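# Unplug the clipped cord from the power strip

## Task

Pull out the plug whose cord is held by the wire clip on the power strip. At the end, no gripper may hold any other loose object, and the plug must sit away from the wire clip.

## Robot and tools

Robot: two arms, left_arm and right_arm, each with a two-finger gripper and a wrist camera. Calibrated base positions in the scene frame: left_arm at (+0.029, +0.272, +0.008) m, right_arm at (-0.048, -0.370, +0.017) m, each turned only slightly about z. A fixed camera stand sits behind the arms. Loose objects may occasionally get a brief nudge from outside.

Frame: every pose, velocity and target uses the scene frame. Its origin is at table-top height, halfway between the arms' nominal bases; +z points up, +x points out over the table, and left_arm is on the +y side (these names do not match image sides). Offsets use the scene axes, and rotations turn about the Hand target's position. The gripper's fingers point along its own +z and open and close along its own y. end_effector_position is the point between the finger pads, roughly 1 cm short of the fingertips. Reported hand poses can be off by a few cm, more at long reach.

The 14-number row: left_arm dx, dy, dz, rx, ry, rz, opening, then right_arm in the same order. Both arms are always in the row. dx-rz are an offset (not a pose) from that arm's Hand target as it stands when the action or move begins, on a scale where 1.0 = 0.6 m or 180 degrees, each in [-1, 1]; rx, ry, rz form one rotation vector. Repeating an offset moves the arm further. Sending six zeros re-asks for the current Hand target. Opening is absolute, not an offset: +1 fully open (0.094 m), -1 closed. A 0 opening is a real command (half open), so to keep a gripper unchanged send its present opening again.

execute_actions(actions, cameras): actions is a list of actions; each action is up to 15 rows, one per 1/30 s step, and a short action repeats its last row to fill 15 steps. Every row in an action counts from the action's start pose, not from the row before. Images come only if actions is empty or cameras names them. cameras: list of names (cam_high, cam_left_wrist, cam_right_wrist), ["all"], [] for none; an unknown name voids the call.

move(target, speed, blend, opening_speed, grip_force, blocking, cameras): straight-line paths for each gripper. target is one 14-number row or a list of up to 15 rows; all rows count from the Hand targets at the move's start. speed in m/s, 0.002 to 2.9, default 0.25 (turn rate limited to twice that in rad/s), one number or one per target. blend in m rounds corners of a list (0 = stop at each). opening_speed: rate of opening change per second on the -1 to +1 scale, at least 0.2; use it to close gently. grip_force: newtons per finger pad, 10 to 50, per arm or one number; it persists, and low values close slowly. blocking=false returns after about 0.5 s while the move continues. The whole move is capped at 10 s; paths do not avoid obstacles or the other arm. Changed openings in later rows apply on arrival, once everything rests. Faster moves lag and stray more and hit harder.

wait(seconds 0 to 10) lets the scene run with last commands held. stop brakes a running move. zoom_image(camera, region [x0, y0, x1, y1] pixels, at most 504 wide and high) enlarges part of that camera's newest image. finished_scene(scene) ends the scene irreversibly; call nothing after it in the same reply.

Results: Hand target is the last commanded pose after clipping, and the base for next offsets; the gripper often rests a bit short of it (friction, weight), which is not proof of contact; send the missing distance if needed. end_effector_position and end_effector_quat_wxyz give the measured gripper pose. grip_measured is the measured opening on the command scale; empty grippers read slightly wide, a squeezed hard part reads a little narrower than the part. grip_effort_nm is the gripper motor effort (negative closing), not pad force. Joint positions list waist, shoulder, elbow, wrist pitch, wrist yaw, wrist roll, then opening in m. Joint torques include the arm's own weight and have offsets and noise. Joint velocities may read within noise. Tool commands show current openings. The move: line reports done, off_target, moving, held or fault, plus limits=paced (pose clipped) or limits=held (steps withheld). A MOTOR HOT line warns of heating; an over-temperature fault folds that arm away for the rest of the scene.

Control notes: each step, commanded orientation is clipped to 40 degrees from the measured one. A blocked arm keeps pressing until commanded back past its gripper. Keep paths away from an arm's own base (go around it). Near full stretch or with the wrist over the first joint, small moves can swing the arm. Joint ranges (rad): waist -2.618 to 3.054, shoulder 0 to 3.142, elbow 0 to 3.142 (straight 2.901), wrist pitch ±1.571, wrist yaw ±1.571, wrist roll ±2.094.

Cameras: cam_high, cam_left_wrist, cam_right_wrist, each 896x504.

Avoid: arms touching or squeezing each other (can fail the scene), hitting fixed or heavy items, pushing hard, dropping things or releasing moving parts, anything leaving the table, strain on wrist camera cables, long stretched or loaded holds that heat motors, and arm stops. To release, command an opening well above grip_measured.

Each tool is called after ">>>" by a JSON object that holds its "api" and its "payload".

## Session

>>> {"api": "execute_actions", "payload": {"actions": []}}

Scene clock: 0.00 s.
left_arm: end_effector_position=(+0.4306, +0.2957, +0.1440) grip_measured=+1.000 grip_effort_nm=n/a end_effector_quat_wxyz=(+0.661, -0.004, +0.750, +0.026) | right_arm: end_effector_position=(+0.3334, -0.3357, +0.1619) grip_measured=+1.000 grip_effort_nm=n/a end_effector_quat_wxyz=(+0.690, -0.051, +0.722, +0.003)
Joint positions: left_arm=[0.002 1.581 0.316 1.139 0.021 0.037 0.094] | right_arm=[0.135 1.573 0.223 1.303 0.02 -0.065 0.094]
Joint velocities: within noise
Joint torques (N m): no reading
Heat: left arm: 37 °C; right arm: 40 °C.
Hand target: left_arm +0.4332, +0.2959, +0.1541; +0.672, -0.004, +0.740, +0.027 | right_arm +0.3349, -0.3355, +0.1687; +0.698, -0.050, +0.714, +0.004
Tool commands: left_gripper/opening=+1.0 right_gripper/opening=+1.0

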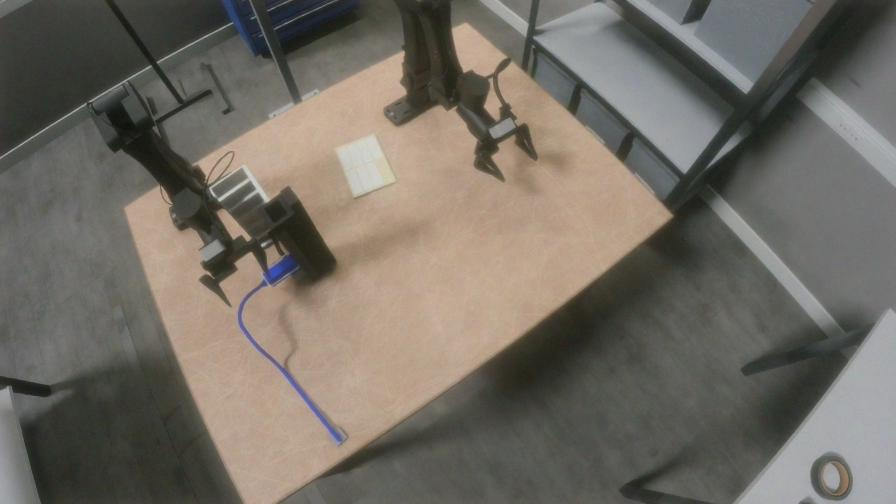

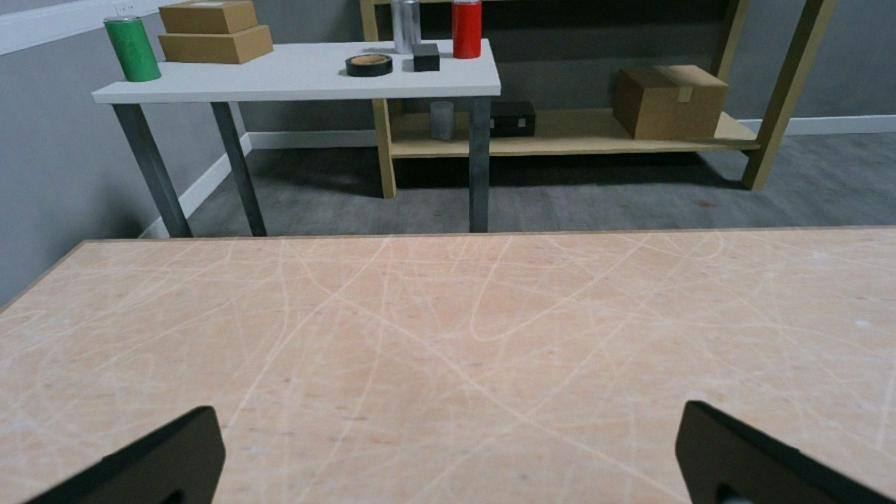

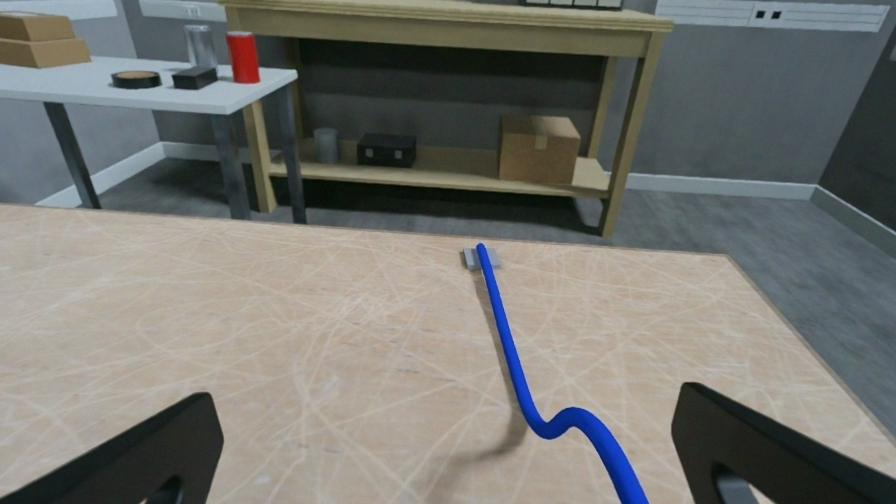

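>>> {"api": "zoom_image", "payload": {"camera": "cam_high", "region": [160, 130, 380, 320]}}

>>> {"api": "zoom_image", "payload": {"camera": "cam_high", "region": [240, 370, 380, 460]}}

Scaled by 2.291 from the camera's 896x504 image, which has a finer 1280x720 frame.

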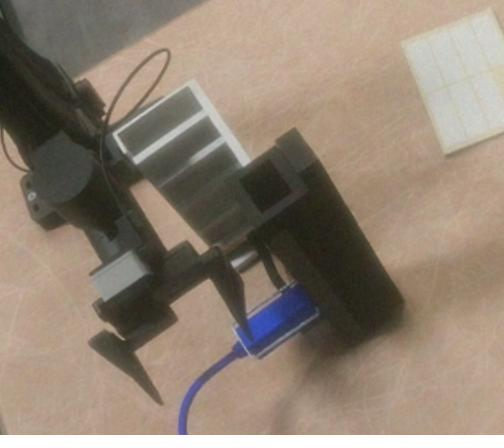

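Scaled by 3.600 from the camera's 896x504 image, which has a finer 1280x720 frame.

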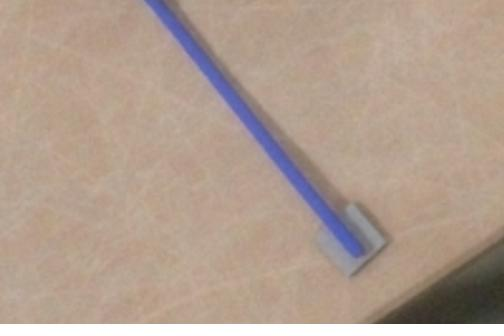

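>>> {"api": "move", "payload": {"target": [0,0,0,0,0,0,1,-0.2,-0.1,0.3,0,0.25,0,1], "cameras": ["all"]}}

Scene clock: 10.97 s.
left_arm: end_effector_position=(+0.4306, +0.2957, +0.1440) grip_measured=+1.000 grip_effort_nm=0.00 end_effector_quat_wxyz=(+0.661, -0.004, +0.750, +0.026) | right_arm: end_effector_position=(+0.2131, -0.3956, +0.3363) grip_measured=+1.000 grip_effort_nm=-0.02 end_effector_quat_wxyz=(+0.356, -0.040, +0.933, +0.023)
Joint positions: left_arm=[0.002 1.581 0.316 1.139 0.021 0.037 0.094] | right_arm=[-0.236 1.107 1.519 -1.29 -0.252 -0.269 0.094]
Joint torques (N m): left_arm=[0.2 -4.45 5.41 1.69 -0.02 0.02] | right_arm=[-0.57 -1.61 7.28 1.22 -0.24 -0.07]
Heat: left arm: 39 °C; right arm: 41 °C.
Hand target: left_arm +0.4332, +0.2959, +0.1541; +0.672, -0.004, +0.740, +0.027 | right_arm +0.2150, -0.3957, +0.3486; +0.371, -0.045, +0.927, +0.022
Off the commanded pose: left_arm 0.010 m, 2 deg | right_arm 0.013 m, 2 deg.
move: off_target (right_arm)

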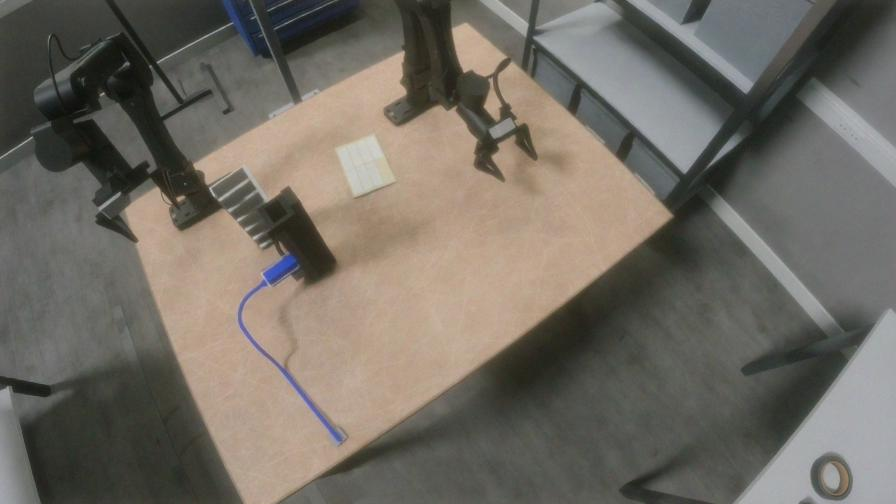

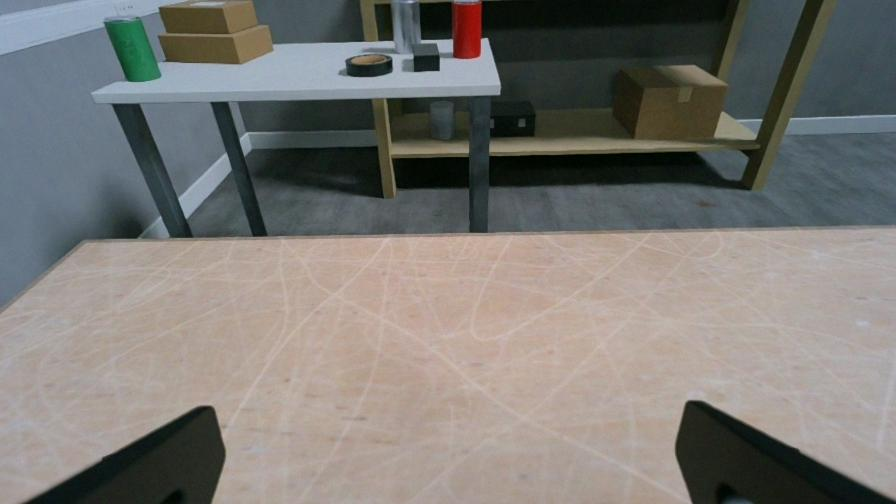

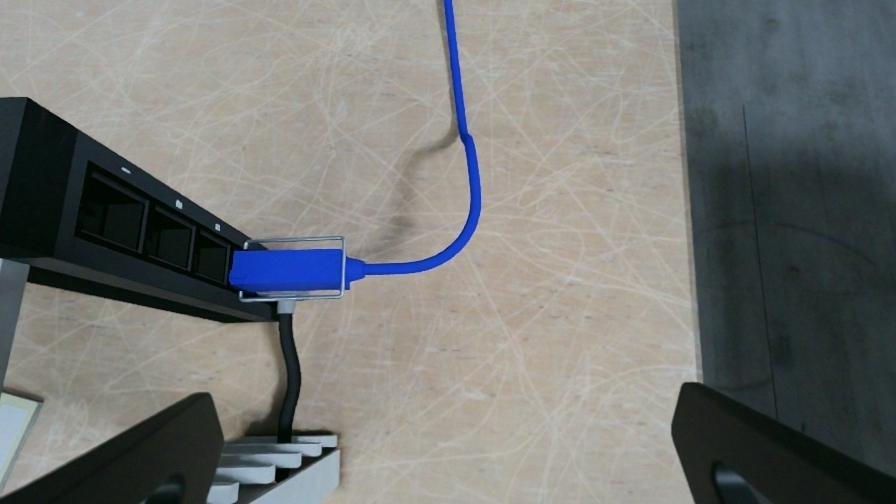

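>>> {"api": "zoom_image", "payload": {"camera": "cam_right_wrist", "region": [0, 90, 400, 504]}}

>>> {"api": "zoom_image", "payload": {"camera": "cam_right_wrist", "region": [210, 220, 390, 320]}}

Scaled by 1.217 from the camera's 896x504 image, which has a finer 1280x720 frame.

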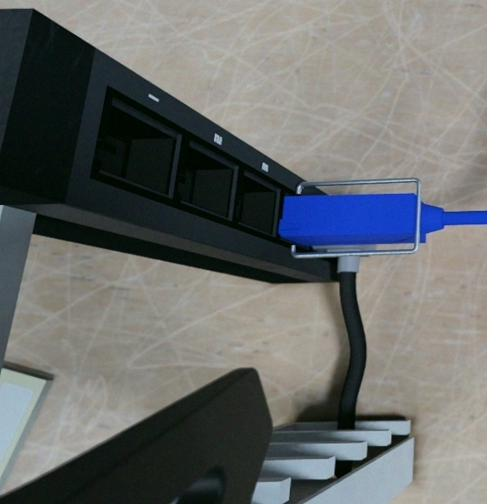

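Scaled by 2.800 from the camera's 896x504 image, which has a finer 1280x720 frame.

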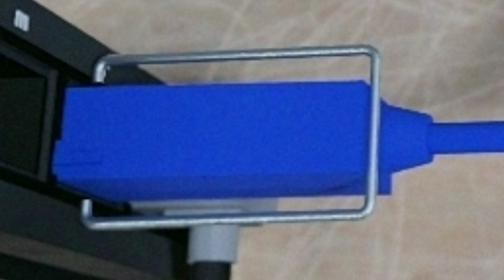

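>>> {"api": "move", "payload": {"target": [0,0,0,0,0,0,1,0,0.1667,0,0,0,0,1], "cameras": ["cam_right_wrist"]}}

>>> {"api": "zoom_image", "payload": {"camera": "cam_right_wrist", "region": [250, 150, 600, 370]}}

>>> {"api": "move", "payload": {"target": [0,0,0,0,0,0,1,0.0,0.0,-0.1667,0,0,0,1], "cameras": ["cam_right_wrist"]}}

>>> {"api": "zoom_image", "payload": {"camera": "cam_right_wrist", "region": [250, 150, 600, 370]}}

Scene clock: 43.03 s.
left_arm: end_effector_position=(+0.4306, +0.2957, +0.1440) grip_measured=+1.000 grip_effort_nm=0.00 end_effector_quat_wxyz=(+0.661, -0.004, +0.750, +0.026) | right_arm: end_effector_position=(+0.2125, -0.2964, +0.3359) grip_measured=+1.000 grip_effort_nm=-0.02 end_effector_quat_wxyz=(+0.356, -0.050, +0.933, +0.020)
Joint positions: left_arm=[0.002 1.581 0.316 1.139 0.021 0.037 0.094] | right_arm=[0.434 1.121 1.519 -1.259 0.188 0.218 0.094]
Joint torques (N m): left_arm=[0.34 -4.29 5.18 1.71 0.06 0] | right_arm=[0.47 -1.61 7.46 1.25 0.16 0.04]
Heat: left arm: 43 °C; right arm: 44 °C.
Hand target: left_arm +0.4332, +0.2959, +0.1541; +0.672, -0.004, +0.740, +0.027 | right_arm +0.2149, -0.2956, +0.3487; +0.371, -0.045, +0.927, +0.023
Off the commanded pose: left_arm 0.010 m, 2 deg | right_arm 0.013 m, 2 deg.
move: off_target (right_arm)
Images, in order (width x height): cam_right_wrist 896x504.

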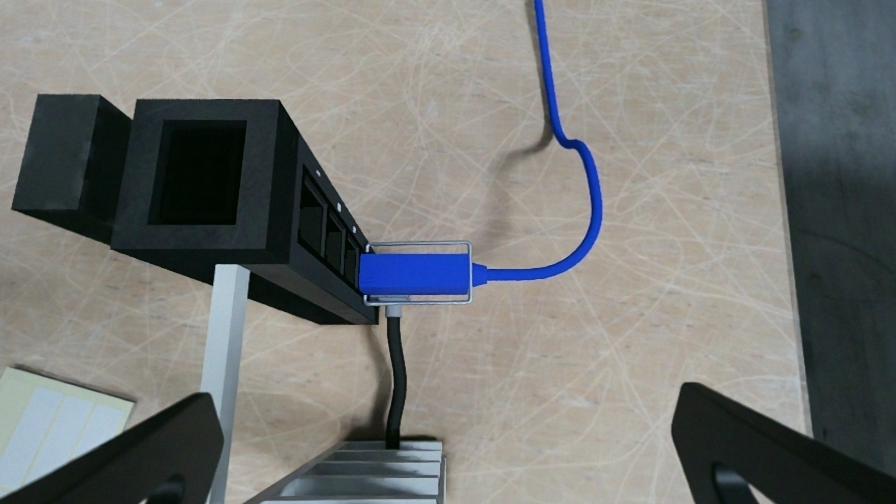

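Scaled by 1.440 from the camera's 896x504 image, which has a finer 1280x720 frame.

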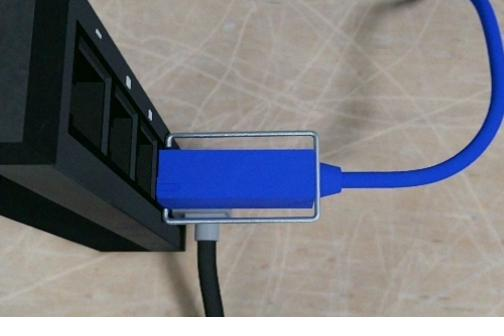

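Scene clock: 44.30 s.
left_arm: end_effector_position=(+0.4306, +0.2957, +0.1440) grip_measured=+1.000 grip_effort_nm=0.00 end_effector_quat_wxyz=(+0.661, -0.004, +0.750, +0.026) | right_arm: end_effector_position=(+0.2157, -0.2954, +0.2488) grip_measured=+1.000 grip_effort_nm=-0.02 end_effector_quat_wxyz=(+0.363, -0.046, +0.930, +0.023)
Joint positions: left_arm=[0.002 1.581 0.316 1.139 0.021 0.037 0.094] | right_arm=[0.434 0.964 1.053 -0.934 0.19 0.224 0.094]
Joint torques (N m): left_arm=[-0.03 -4.37 5.23 1.71 0 0.03] | right_arm=[0.62 -3.04 4.14 1.41 0.21 0.05]
Heat: left arm: 43 °C; right arm: 44 °C.
Hand target: left_arm +0.4332, +0.2959, +0.1541; +0.672, -0.004, +0.740, +0.027 | right_arm +0.2149, -0.2956, +0.2485; +0.371, -0.045, +0.927, +0.023
Off the commanded pose: left_arm 0.010 m, 2 deg | right_arm 0.001 m, 1 deg.
move: done
Images, in order (width x height): cam_right_wrist 896x504.

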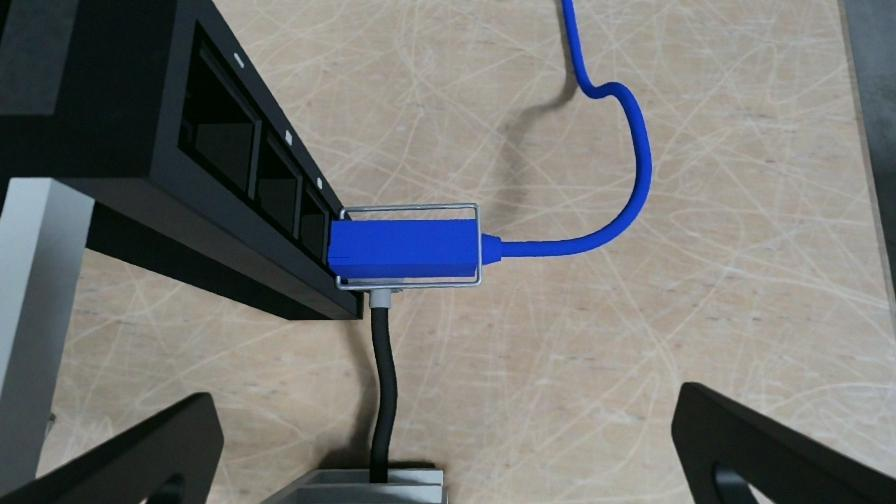

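Scaled by 1.440 from the camera's 896x504 image, which has a finer 1280x720 frame.

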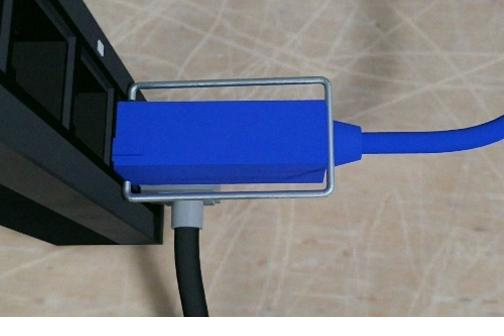

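>>> {"api": "move", "payload": {"target": [0,0,0,0,0,0,1,-0.025,-0.307,-0.1,0.065,-0.14,0.273,1], "cameras": ["cam_right_wrist"]}}

>>> {"api": "zoom_image", "payload": {"camera": "cam_right_wrist", "region": [250, 100, 650, 400]}}

Scene clock: 70.23 s.
left_arm: end_effector_position=(+0.4306, +0.2957, +0.1440) grip_measured=+1.000 grip_effort_nm=0.00 end_effector_quat_wxyz=(+0.661, -0.004, +0.750, +0.026) | right_arm: end_effector_position=(+0.1956, -0.4744, +0.1831) grip_measured=+1.000 grip_effort_nm=-0.02 end_effector_quat_wxyz=(+0.466, -0.337, +0.790, +0.214)
Joint positions: left_arm=[0.002 1.581 0.316 1.139 0.021 0.037 0.094] | right_arm=[-0.983 1.687 1.178 -1.542 -1.007 -2.096 0.094]
Joint torques (N m): left_arm=[0.17 -4.4 5.16 1.66 0 0.01] | right_arm=[-0.01 -4.68 6.3 -0.43 -0.57 -0.09]
Heat: left arm: 44 °C; right arm: 42 °C.
Hand target: left_arm +0.4332, +0.2959, +0.1541; +0.672, -0.004, +0.740, +0.027 | right_arm +0.2000, -0.4798, +0.1885; +0.518, -0.390, +0.718, +0.254
Off the commanded pose: left_arm 0.010 m, 2 deg | right_arm 0.009 m, 13 deg.
joint sent to its limit (right arm) — joint 6 (wrist roll), lower limit. The joint targets are off in orientation, not in position.
move: off_target (right_arm)
Images, in order (width x height): cam_right_wrist 896x504.

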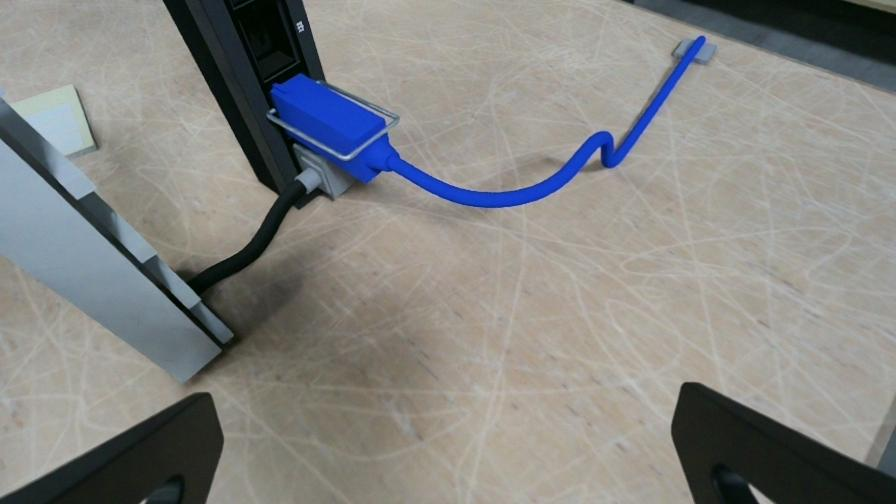

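Scaled by 1.260 from the camera's 896x504 image, which has a finer 1280x720 frame.

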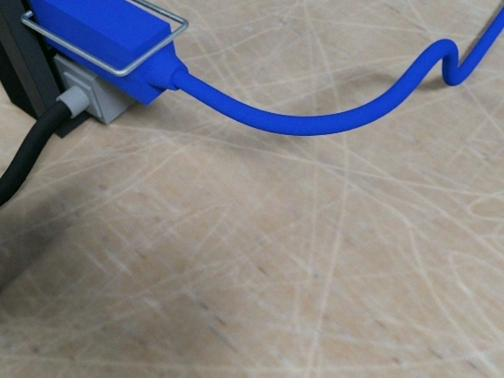

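>>> {"api": "zoom_image", "payload": {"camera": "cam_right_wrist", "region": [240, 50, 430, 210]}}

Scaled by 2.653 from the camera's 896x504 image, which has a finer 1280x720 frame.

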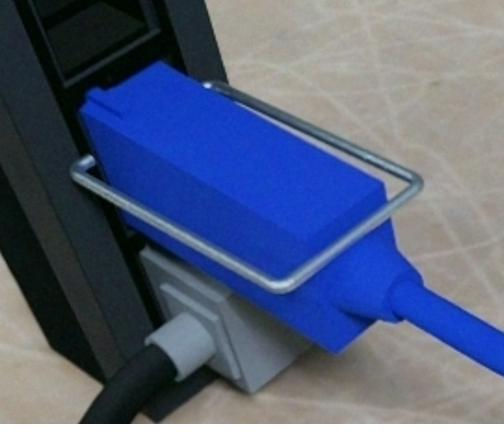

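>>> {"api": "move", "payload": {"target": [[0,0,0,0,0,0,1,0.083,0.1,0.15,-0.179,0.365,-0.274,1],[0,0,0,0,0,0,1,0.167,0.15,0.08,0.208,0.630,-0.580,1]], "cameras": ["all"], "speed": 0.4}}

Scene clock: 94.07 s.
left_arm: end_effector_position=(+0.4306, +0.2957, +0.1440) grip_measured=+1.000 grip_effort_nm=0.00 end_effector_quat_wxyz=(+0.661, -0.004, +0.750, +0.026) | right_arm: end_effector_position=(+0.2931, -0.3867, +0.2317) grip_measured=+1.000 grip_effort_nm=-0.03 end_effector_quat_wxyz=(-0.086, +0.699, +0.683, +0.193)
Joint positions: left_arm=[0.002 1.581 0.316 1.139 0.021 0.037 0.094] | right_arm=[-0.232 1.805 1.862 -1.579 -0.423 1.334 0.094]
Joint torques (N m): left_arm=[0.2 -4.22 5.22 1.7 -0.01 0.02] | right_arm=[-0.57 -6.27 7.09 0.38 -0.37 0.12]
Heat: left arm: 45 °C; right arm: 43 °C.
Hand target: left_arm +0.4332, +0.2959, +0.1541; +0.672, -0.004, +0.740, +0.027 | right_arm +0.3002, -0.3899, +0.2366; -0.153, +0.691, +0.690, +0.152
Off the commanded pose: left_arm 0.010 m, 2 deg | right_arm 0.009 m, 9 deg.
joint sent to its limit (right arm) — joint 4 (wrist pitch), lower limit. The joint targets are off in orientation, not in position.
move: off_target (right_arm)

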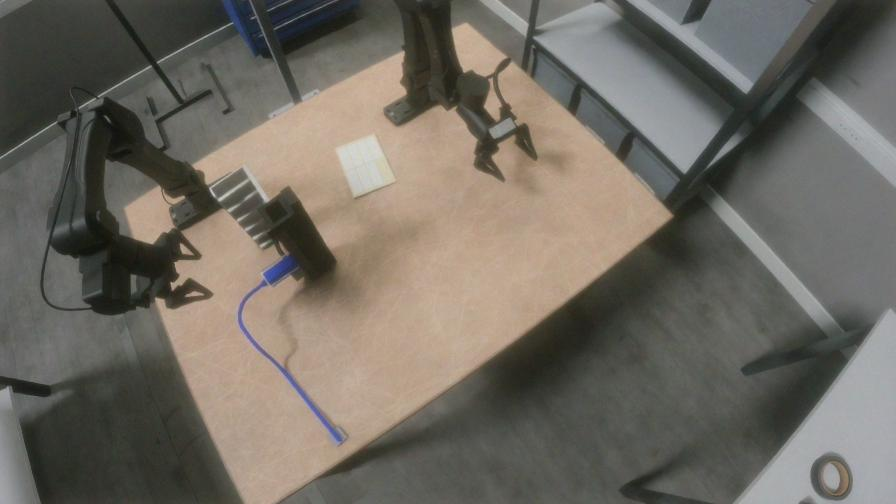

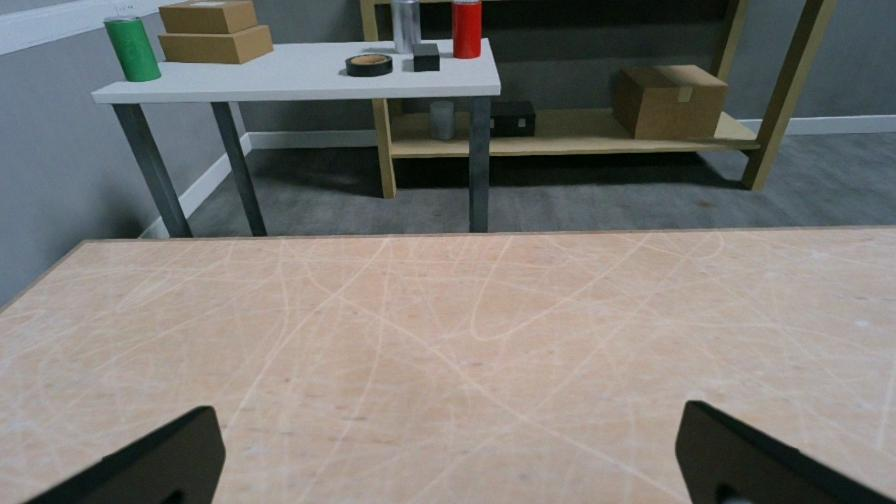

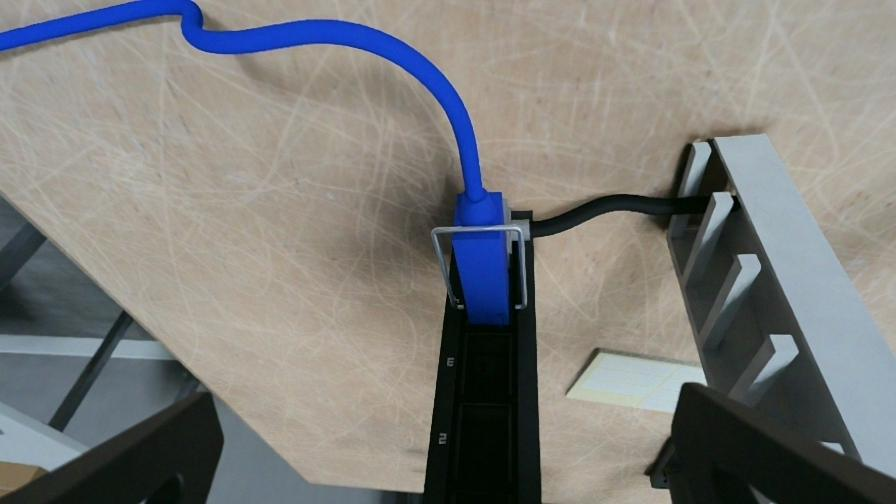

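>>> {"api": "move", "payload": {"target": [0,0,0,0,0,0,1,0,0.1167,-0.144,0,0,0,1], "cameras": ["cam_high","cam_right_wrist"]}}

Scene clock: 104.30 s.
left_arm: end_effector_position=(+0.4306, +0.2957, +0.1440) grip_measured=+1.000 grip_effort_nm=0.00 end_effector_quat_wxyz=(+0.661, -0.004, +0.750, +0.026) | right_arm: end_effector_position=(+0.3012, -0.3201, +0.1555) grip_measured=+1.000 grip_effort_nm=-0.03 end_effector_quat_wxyz=(-0.145, +0.685, +0.697, +0.156)
Joint positions: left_arm=[0.002 1.581 0.316 1.139 0.021 0.037 0.094] | right_arm=[-0.037 1.87 1.637 -1.36 -0.428 1.474 0.094]
Joint torques (N m): left_arm=[-0.09 -4.38 5.01 1.7 0.01 0.05] | right_arm=[-0.18 -7.47 3.9 0.3 -0.31 0.07]
Heat: left arm: 46 °C; right arm: 43 °C.
Hand target: left_arm +0.4332, +0.2959, +0.1541; +0.672, -0.004, +0.740, +0.027 | right_arm +0.3002, -0.3197, +0.1503; -0.153, +0.691, +0.690, +0.153
Off the commanded pose: left_arm 0.010 m, 2 deg | right_arm 0.005 m, 1 deg.
move: done
Images, in order (width x height): cam_high 896x504, cam_right_wrist 896x504.

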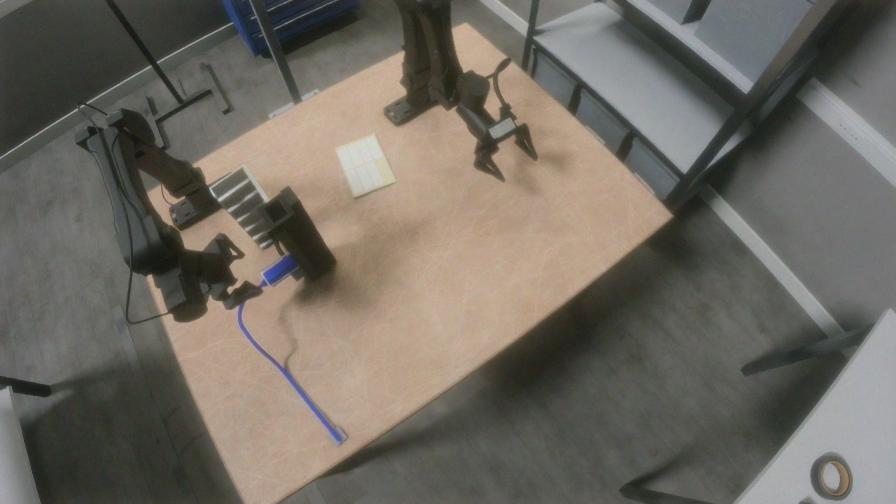

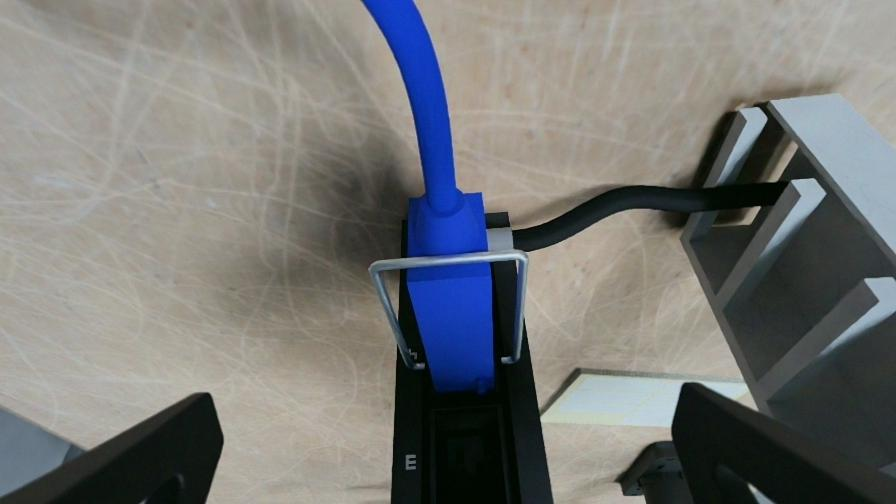

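>>> {"api": "move", "payload": {"target": [0,0,0,0,0,0,1,0,0.05,-0.109,0,0,0,1], "cameras": ["cam_right_wrist"], "speed": 0.15}}

Scene clock: 112.33 s.
left_arm: end_effector_position=(+0.4306, +0.2957, +0.1440) grip_measured=+1.000 grip_effort_nm=0.00 end_effector_quat_wxyz=(+0.661, -0.004, +0.750, +0.026) | right_arm: end_effector_position=(+0.3039, -0.2919, +0.0927) grip_measured=+1.000 grip_effort_nm=-0.03 end_effector_quat_wxyz=(-0.141, +0.687, +0.695, +0.159)
Joint positions: left_arm=[0.002 1.581 0.316 1.139 0.021 0.037 0.094] | right_arm=[0.044 1.885 1.405 -1.065 -0.429 1.569 0.094]
Joint torques (N m): left_arm=[-0.05 -4.21 5.53 1.72 0.02 0.01] | right_arm=[0.16 -7.04 3.81 0.35 -0.36 0.11]
Heat: left arm: 46 °C; right arm: 43 °C.
Hand target: left_arm +0.4332, +0.2959, +0.1541; +0.672, -0.004, +0.740, +0.027 | right_arm +0.3002, -0.2897, +0.0849; -0.153, +0.691, +0.690, +0.153
Off the commanded pose: left_arm 0.010 m, 2 deg | right_arm 0.009 m, 2 deg.
move: done
Images, in order (width x height): cam_right_wrist 896x504.

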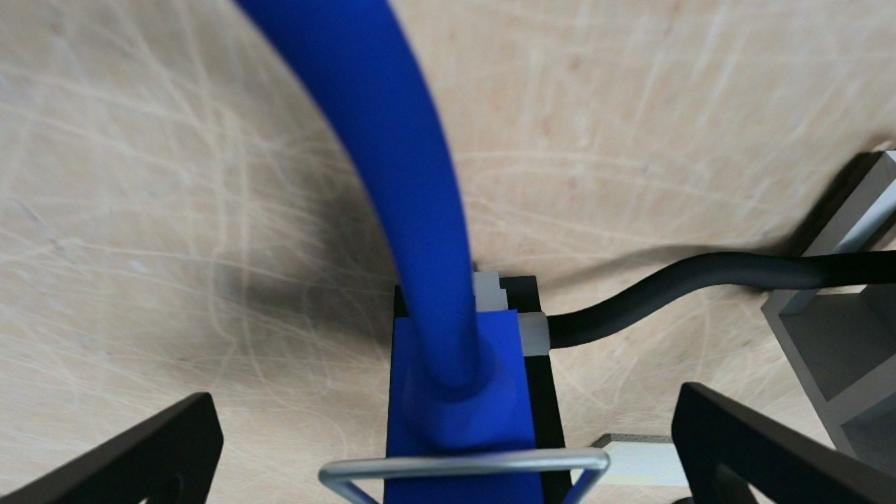

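>>> {"api": "move", "payload": {"target": [0,0,0,0,0,0,1,-0.006,0.0,-0.005,0,0,0,0.15], "cameras": ["cam_right_wrist"], "opening_speed": 1.0}}

Scene clock: 117.40 s.
left_arm: end_effector_position=(+0.4306, +0.2957, +0.1440) grip_measured=+1.000 grip_effort_nm=0.00 end_effector_quat_wxyz=(+0.661, -0.004, +0.750, +0.026) | right_arm: end_effector_position=(+0.3008, -0.2920, +0.0870) grip_measured=+0.153 grip_effort_nm=-0.18 end_effector_quat_wxyz=(-0.144, +0.687, +0.694, +0.157)
Joint positions: left_arm=[0.002 1.581 0.316 1.139 0.021 0.037 0.094] | right_arm=[0.044 1.885 1.382 -1.048 -0.429 1.57 0.054]
Joint torques (N m): left_arm=[-0.13 -4.33 5.27 1.72 0.01 0.05] | right_arm=[0.34 -7.8 3.55 0.33 -0.32 0.11]
Heat: left arm: 46 °C; right arm: 42 °C.
Hand target: left_arm +0.4332, +0.2959, +0.1541; +0.672, -0.004, +0.740, +0.027 | right_arm +0.2965, -0.2897, +0.0818; -0.153, +0.691, +0.690, +0.152
Off the commanded pose: left_arm 0.010 m, 2 deg | right_arm 0.007 m, 1 deg.
move: done
Images, in order (width x height): cam_right_wrist 896x504.

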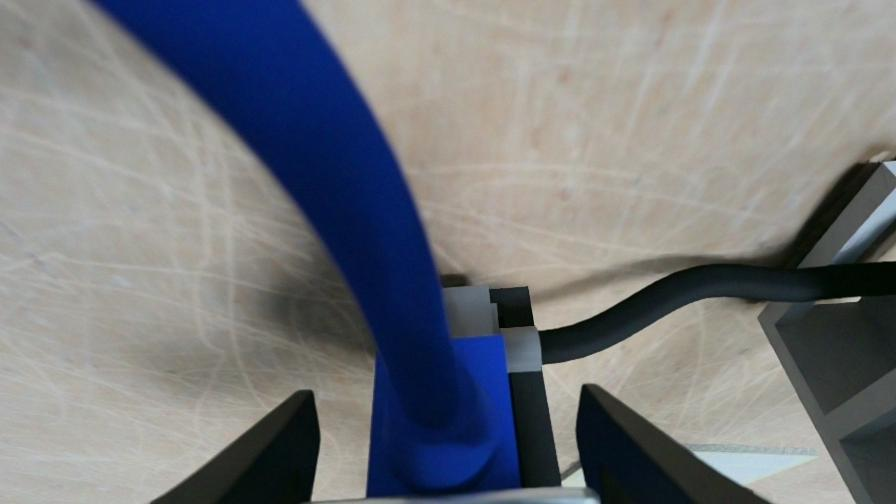

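>>> {"api": "move", "payload": {"target": [0,0,0,0,0,0,1,0,0.0,0,0,0,0,-0.1], "cameras": ["cam_right_wrist"], "opening_speed": 0.5, "grip_force": 25}}

Scene clock: 121.67 s.
left_arm: end_effector_position=(+0.4306, +0.2957, +0.1440) grip_measured=+1.000 grip_effort_nm=0.00 end_effector_quat_wxyz=(+0.661, -0.004, +0.750, +0.026) | right_arm: end_effector_position=(+0.3007, -0.2920, +0.0870) grip_measured=+0.007 grip_effort_nm=-0.51 end_effector_quat_wxyz=(-0.144, +0.687, +0.694, +0.157)
Joint positions: left_arm=[0.002 1.581 0.316 1.139 0.021 0.037 0.094] | right_arm=[0.044 1.885 1.382 -1.049 -0.429 1.57 0.047]
Joint torques (N m): left_arm=[-0.1 -4.59 5.26 1.73 -0.02 -0.03] | right_arm=[0.24 -7.79 3.51 0.34 -0.33 0.1]
Heat: left arm: 46 °C; right arm: 42 °C.
Hand target: left_arm +0.4332, +0.2959, +0.1541; +0.672, -0.004, +0.740, +0.027 | right_arm +0.2965, -0.2897, +0.0818; -0.153, +0.691, +0.690, +0.152
Off the commanded pose: left_arm 0.010 m, 2 deg | right_arm 0.007 m, 1 deg.
grip_force (N): 25, 25
move: done
Images, in order (width x height): cam_right_wrist 896x504.

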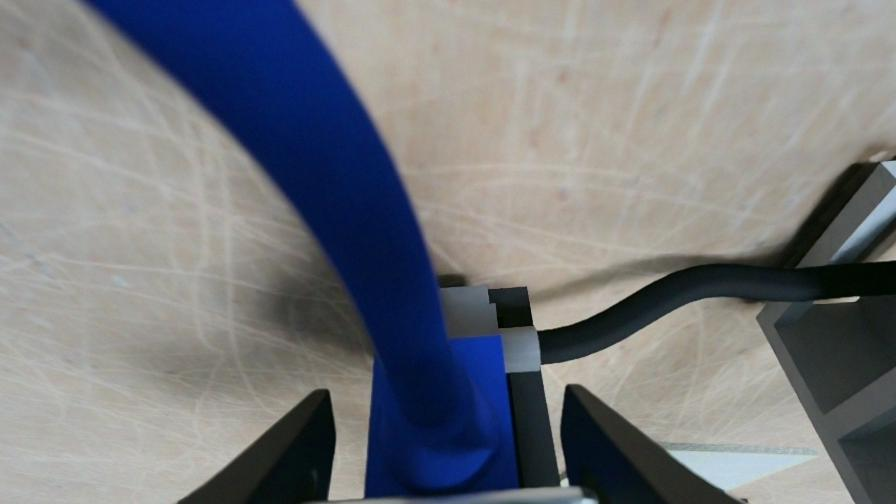

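>>> {"api": "move", "payload": {"target": [[0,0,0,0,0,0,1,0,0.0115,0.055,0,0,0,-0.1],[0,0,0,0,0,0,1,0,0.044,0.098,0,0,0,-0.1],[0,0,0,0,0,0,1,0,0.081,0.12,0,0,0,-0.1]], "cameras": ["cam_right_wrist","cam_high"], "speed": 0.1, "blend": 0.01}}

Scene clock: 128.80 s.
left_arm: end_effector_position=(+0.4306, +0.2957, +0.1440) grip_measured=+1.000 grip_effort_nm=0.00 end_effector_quat_wxyz=(+0.661, -0.004, +0.750, +0.026) | right_arm: end_effector_position=(+0.2935, -0.2524, +0.1367) grip_measured=-0.015 grip_effort_nm=-0.58 end_effector_quat_wxyz=(-0.154, +0.701, +0.685, +0.127)
Joint positions: left_arm=[0.002 1.581 0.316 1.139 0.021 0.037 0.094] | right_arm=[0.17 1.871 1.572 -1.252 -0.402 1.729 0.046]
Joint torques (N m): left_arm=[0.18 -4.25 5.24 1.73 0.02 -0.01] | right_arm=[1.22 -10.32 6.57 0.27 -0.52 0.05]
Heat: left arm: 46 °C; right arm: 42 °C.
Hand target: left_arm +0.4332, +0.2959, +0.1541; +0.672, -0.004, +0.740, +0.027 | right_arm +0.2965, -0.2412, +0.1537; -0.153, +0.691, +0.690, +0.152
Off the commanded pose: left_arm 0.010 m, 2 deg | right_arm 0.021 m, 3 deg.
grip_force (N): 25, 25
move: off_target (right_arm)
Images, in order (width x height): cam_high 896x504, cam_right_wrist 896x504.

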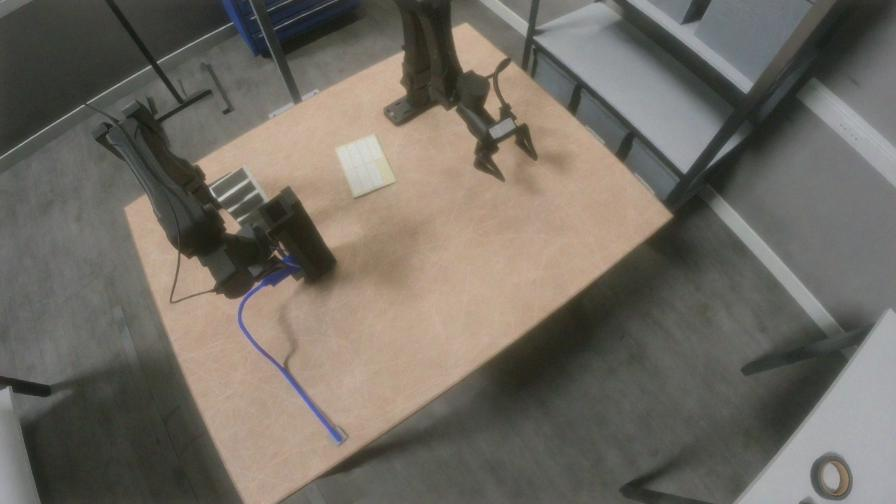

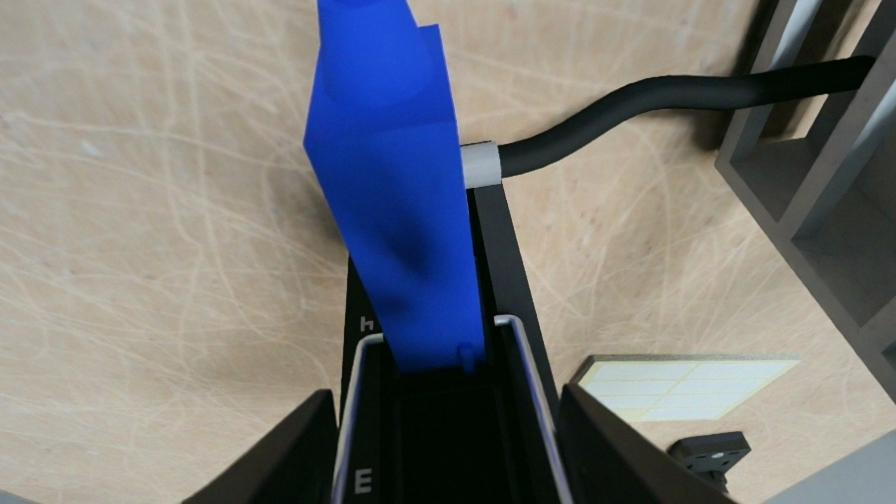

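>>> {"api": "move", "payload": {"target": [0,0,0,0,0,0,1,0,0.025,-0.01,0,0,0,-0.1], "speed": 0.1}}

>>> {"api": "move", "payload": {"target": [0,0,0,0,0,0,1,0,0,0,0,0,0,0.25], "cameras": ["cam_right_wrist"], "opening_speed": 0.6}}

Scene clock: 133.47 s.
left_arm: end_effector_position=(+0.4306, +0.2957, +0.1440) grip_measured=+1.000 grip_effort_nm=0.00 end_effector_quat_wxyz=(+0.661, -0.004, +0.750, +0.026) | right_arm: end_effector_position=(+0.2892, -0.2377, +0.1381) grip_measured=-0.101 grip_effort_nm=0.01 end_effector_quat_wxyz=(-0.160, +0.706, +0.678, +0.123)
Joint positions: left_arm=[0.002 1.581 0.316 1.139 0.021 0.037 0.094] | right_arm=[0.211 1.868 1.572 -1.248 -0.407 1.788 0.042]
Joint torques (N m): left_arm=[-0.12 -4.45 5.37 1.75 -0.01 -0.06] | right_arm=[1.33 -9.68 5.31 0.6 -0.45 -0.05]
Heat: left arm: 47 °C; right arm: 42 °C.
Hand target: left_arm +0.4332, +0.2959, +0.1541; +0.672, -0.004, +0.740, +0.027 | right_arm +0.2966, -0.2262, +0.1478; -0.153, +0.691, +0.690, +0.153
Off the commanded pose: left_arm 0.010 m, 2 deg | right_arm 0.017 m, 4 deg.
grip_force (N): 25, 25
move: off_target (right_arm)

Scene clock: 134.27 s.
left_arm: end_effector_position=(+0.4306, +0.2957, +0.1440) grip_measured=+1.000 grip_effort_nm=0.00 end_effector_quat_wxyz=(+0.661, -0.004, +0.750, +0.026) | right_arm: end_effector_position=(+0.2966, -0.2377, +0.1378) grip_measured=+0.247 grip_effort_nm=0.15 end_effector_quat_wxyz=(-0.148, +0.701, +0.684, +0.134)
Joint positions: left_arm=[0.002 1.581 0.316 1.139 0.021 0.037 0.094] | right_arm=[0.211 1.868 1.572 -1.217 -0.399 1.779 0.059]
Joint torques (N m): left_arm=[-0.08 -4.6 5.45 1.73 0.04 -0.01] | right_arm=[1.48 -9.59 5.44 0.4 -0.55 0.02]
Heat: left arm: 47 °C; right arm: 41 °C.
Hand target: left_arm +0.4332, +0.2959, +0.1541; +0.672, -0.004, +0.740, +0.027 | right_arm +0.2965, -0.2262, +0.1478; -0.153, +0.691, +0.690, +0.153
Off the commanded pose: left_arm 0.010 m, 2 deg | right_arm 0.015 m, 3 deg.
grip_force (N): 25, 25
move: off_target (right_arm)
Images, in order (width x height): cam_right_wrist 896x504.

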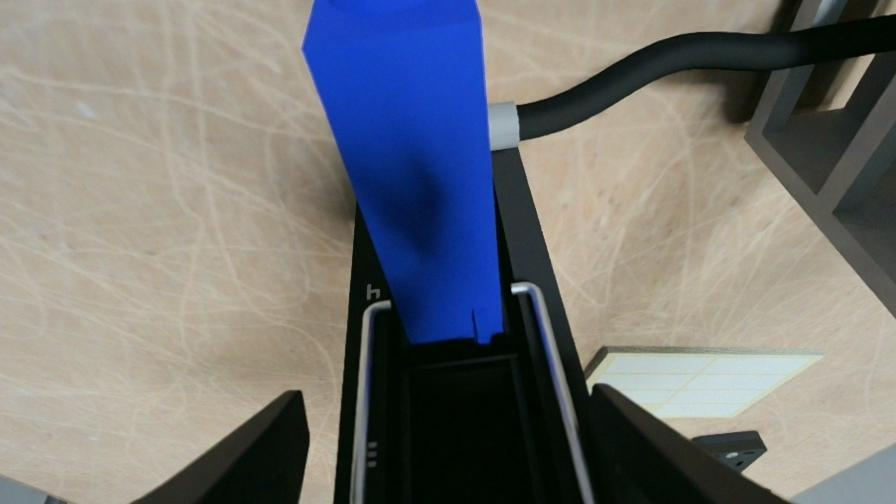

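>>> {"api": "move", "payload": {"target": [[0,0,0,0,0,0,1,0,-0.106,0.0,0,0,0,0.4],[0,0,0,0,0,0,1,0,-0.106,-0.112,0,0,0,0.4]], "cameras": ["cam_right_wrist"], "speed": 0.15, "blend": 0.015}}

Scene clock: 139.47 s.
left_arm: end_effector_position=(+0.4306, +0.2957, +0.1440) grip_measured=+1.000 grip_effort_nm=0.00 end_effector_quat_wxyz=(+0.661, -0.004, +0.750, +0.026) | right_arm: end_effector_position=(+0.3004, -0.2923, +0.0885) grip_measured=+0.397 grip_effort_nm=0.14 end_effector_quat_wxyz=(-0.142, +0.693, +0.689, +0.158)
Joint positions: left_arm=[0.002 1.581 0.316 1.139 0.021 0.037 0.094] | right_arm=[0.044 1.875 1.376 -1.044 -0.427 1.586 0.066]
Joint torques (N m): left_arm=[0.08 -4.42 5.23 1.72 0.02 0.02] | right_arm=[0.28 -6.97 3.7 0.35 -0.33 -0.07]
Heat: left arm: 47 °C; right arm: 41 °C.
Hand target: left_arm +0.4332, +0.2959, +0.1541; +0.672, -0.004, +0.740, +0.027 | right_arm +0.2966, -0.2898, +0.0806; -0.153, +0.691, +0.690, +0.153
Off the commanded pose: left_arm 0.010 m, 2 deg | right_arm 0.009 m, 1 deg.
grip_force (N): 25, 25
move: done
Images, in order (width x height): cam_right_wrist 896x504.

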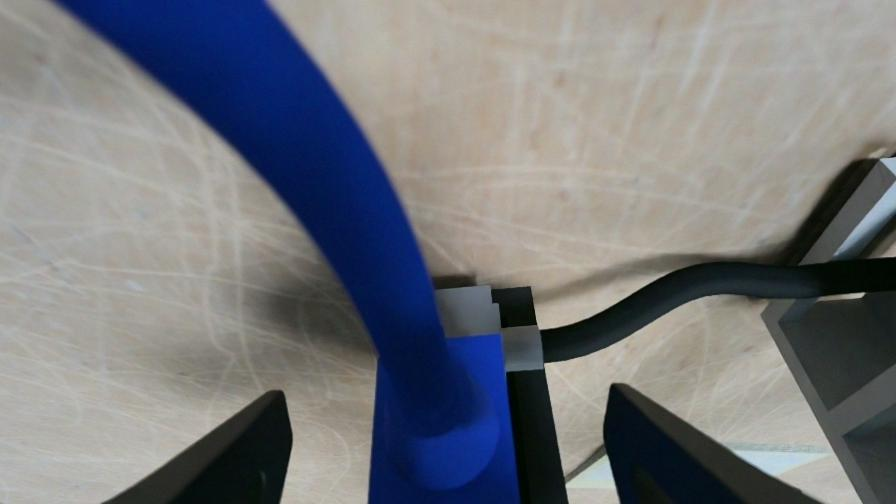

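>>> {"api": "move", "payload": {"target": [[0,0,0,0,0,0,1,0,0.005,-0.012,0,0,0,0.4],[0,0,0,0,0,0,1,0,0.005,-0.012,0,0,0,-0.7]], "cameras": ["cam_right_wrist"], "opening_speed": 0.8, "grip_force": 50}}

Scene clock: 148.37 s.
left_arm: end_effector_position=(+0.4306, +0.2957, +0.1440) grip_measured=+1.000 grip_effort_nm=0.00 end_effector_quat_wxyz=(+0.661, -0.004, +0.750, +0.026) | right_arm: end_effector_position=(+0.3006, -0.2908, +0.0843) grip_measured=-0.478 grip_effort_nm=-1.04 end_effector_quat_wxyz=(-0.139, +0.686, +0.696, +0.161)
Joint positions: left_arm=[0.002 1.581 0.316 1.139 0.021 0.037 0.094] | right_arm=[0.048 1.875 1.358 -1.019 -0.427 1.572 0.025]
Joint torques (N m): left_arm=[0.06 -4.29 5.2 1.76 -0.01 0.01] | right_arm=[0.51 -6.28 3.48 0.43 -0.34 0.18]
Heat: left arm: 47 °C; right arm: 41 °C.
Hand target: left_arm +0.4332, +0.2959, +0.1541; +0.672, -0.004, +0.740, +0.027 | right_arm +0.2965, -0.2868, +0.0734; -0.154, +0.691, +0.690, +0.152
Off the commanded pose: left_arm 0.010 m, 2 deg | right_arm 0.012 m, 2 deg.
move: off_target (right_arm); target 2's new opening was sent with right_arm's hand 0.013 m and 2 deg from that target
Images, in order (width x height): cam_right_wrist 896x504.

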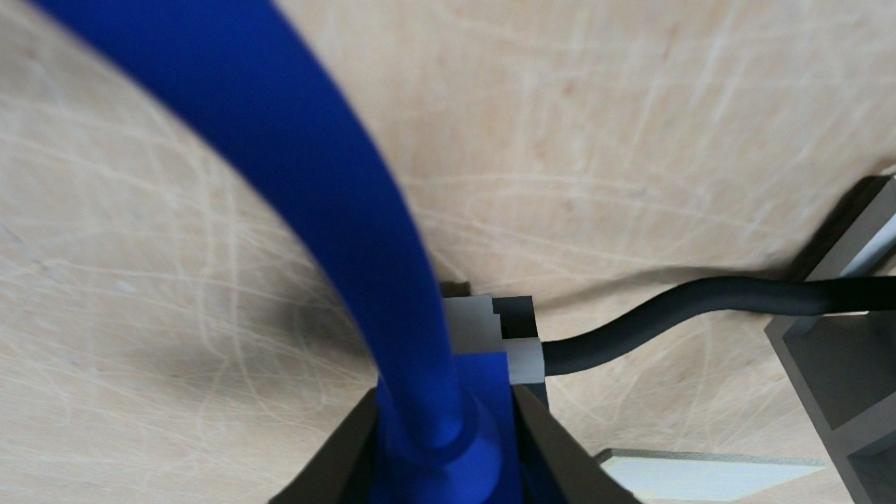

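>>> {"api": "move", "payload": {"target": [[0,0,0,0,0,0,1,0,-0.13,0.005,0,0,0,-0.7]], "cameras": ["cam_right_wrist","cam_high"], "speed": 0.06}}

Scene clock: 152.53 s.
left_arm: end_effector_position=(+0.4306, +0.2957, +0.1440) grip_measured=+1.000 grip_effort_nm=0.00 end_effector_quat_wxyz=(+0.661, -0.004, +0.750, +0.026) | right_arm: end_effector_position=(+0.2977, -0.3017, +0.0833) grip_measured=-0.490 grip_effort_nm=-1.05 end_effector_quat_wxyz=(-0.199, +0.655, +0.695, +0.218)
Joint positions: left_arm=[0.002 1.581 0.316 1.139 0.021 0.037 0.094] | right_arm=[-0.062 1.925 1.358 -1.063 -0.597 1.392 0.024]
Joint torques (N m): left_arm=[0.14 -4.53 5.19 1.75 0.04 0.01] | right_arm=[-7.66 -8.05 7.62 -0.44 1.39 -0.33]
Heat: left arm: 47 °C; right arm: 41 °C.
Hand target: left_arm +0.4332, +0.2959, +0.1541; +0.672, -0.004, +0.740, +0.027 | right_arm +0.2965, -0.3649, +0.0764; -0.154, +0.691, +0.690, +0.152
Off the commanded pose: left_arm 0.010 m, 2 deg | right_arm 0.063 m, 10 deg.
move: off_target (right_arm)
Images, in order (width x height): cam_high 896x504, cam_right_wrist 896x504.

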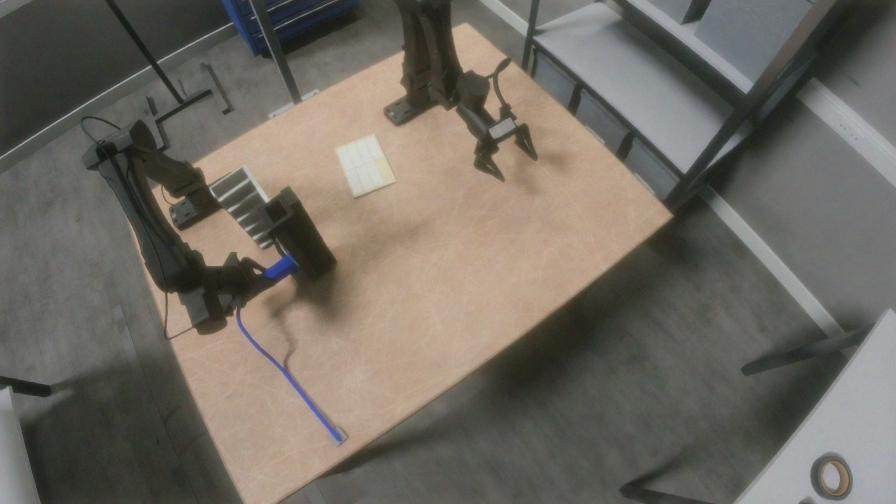

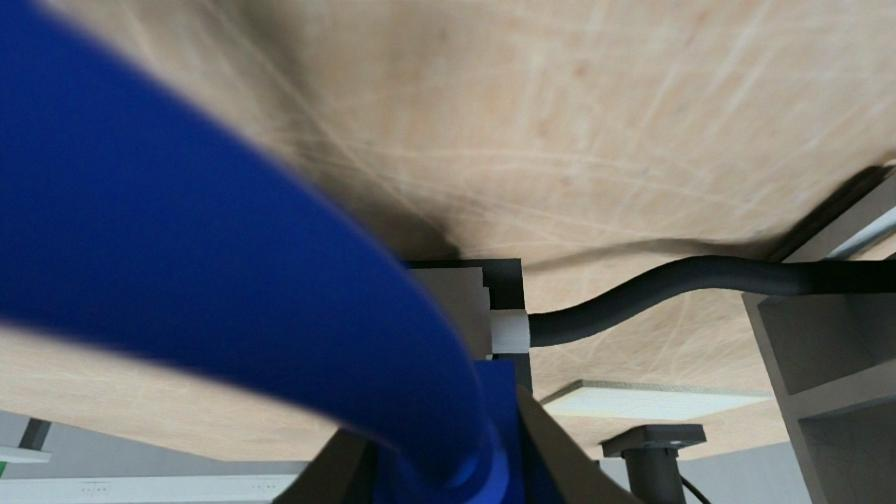

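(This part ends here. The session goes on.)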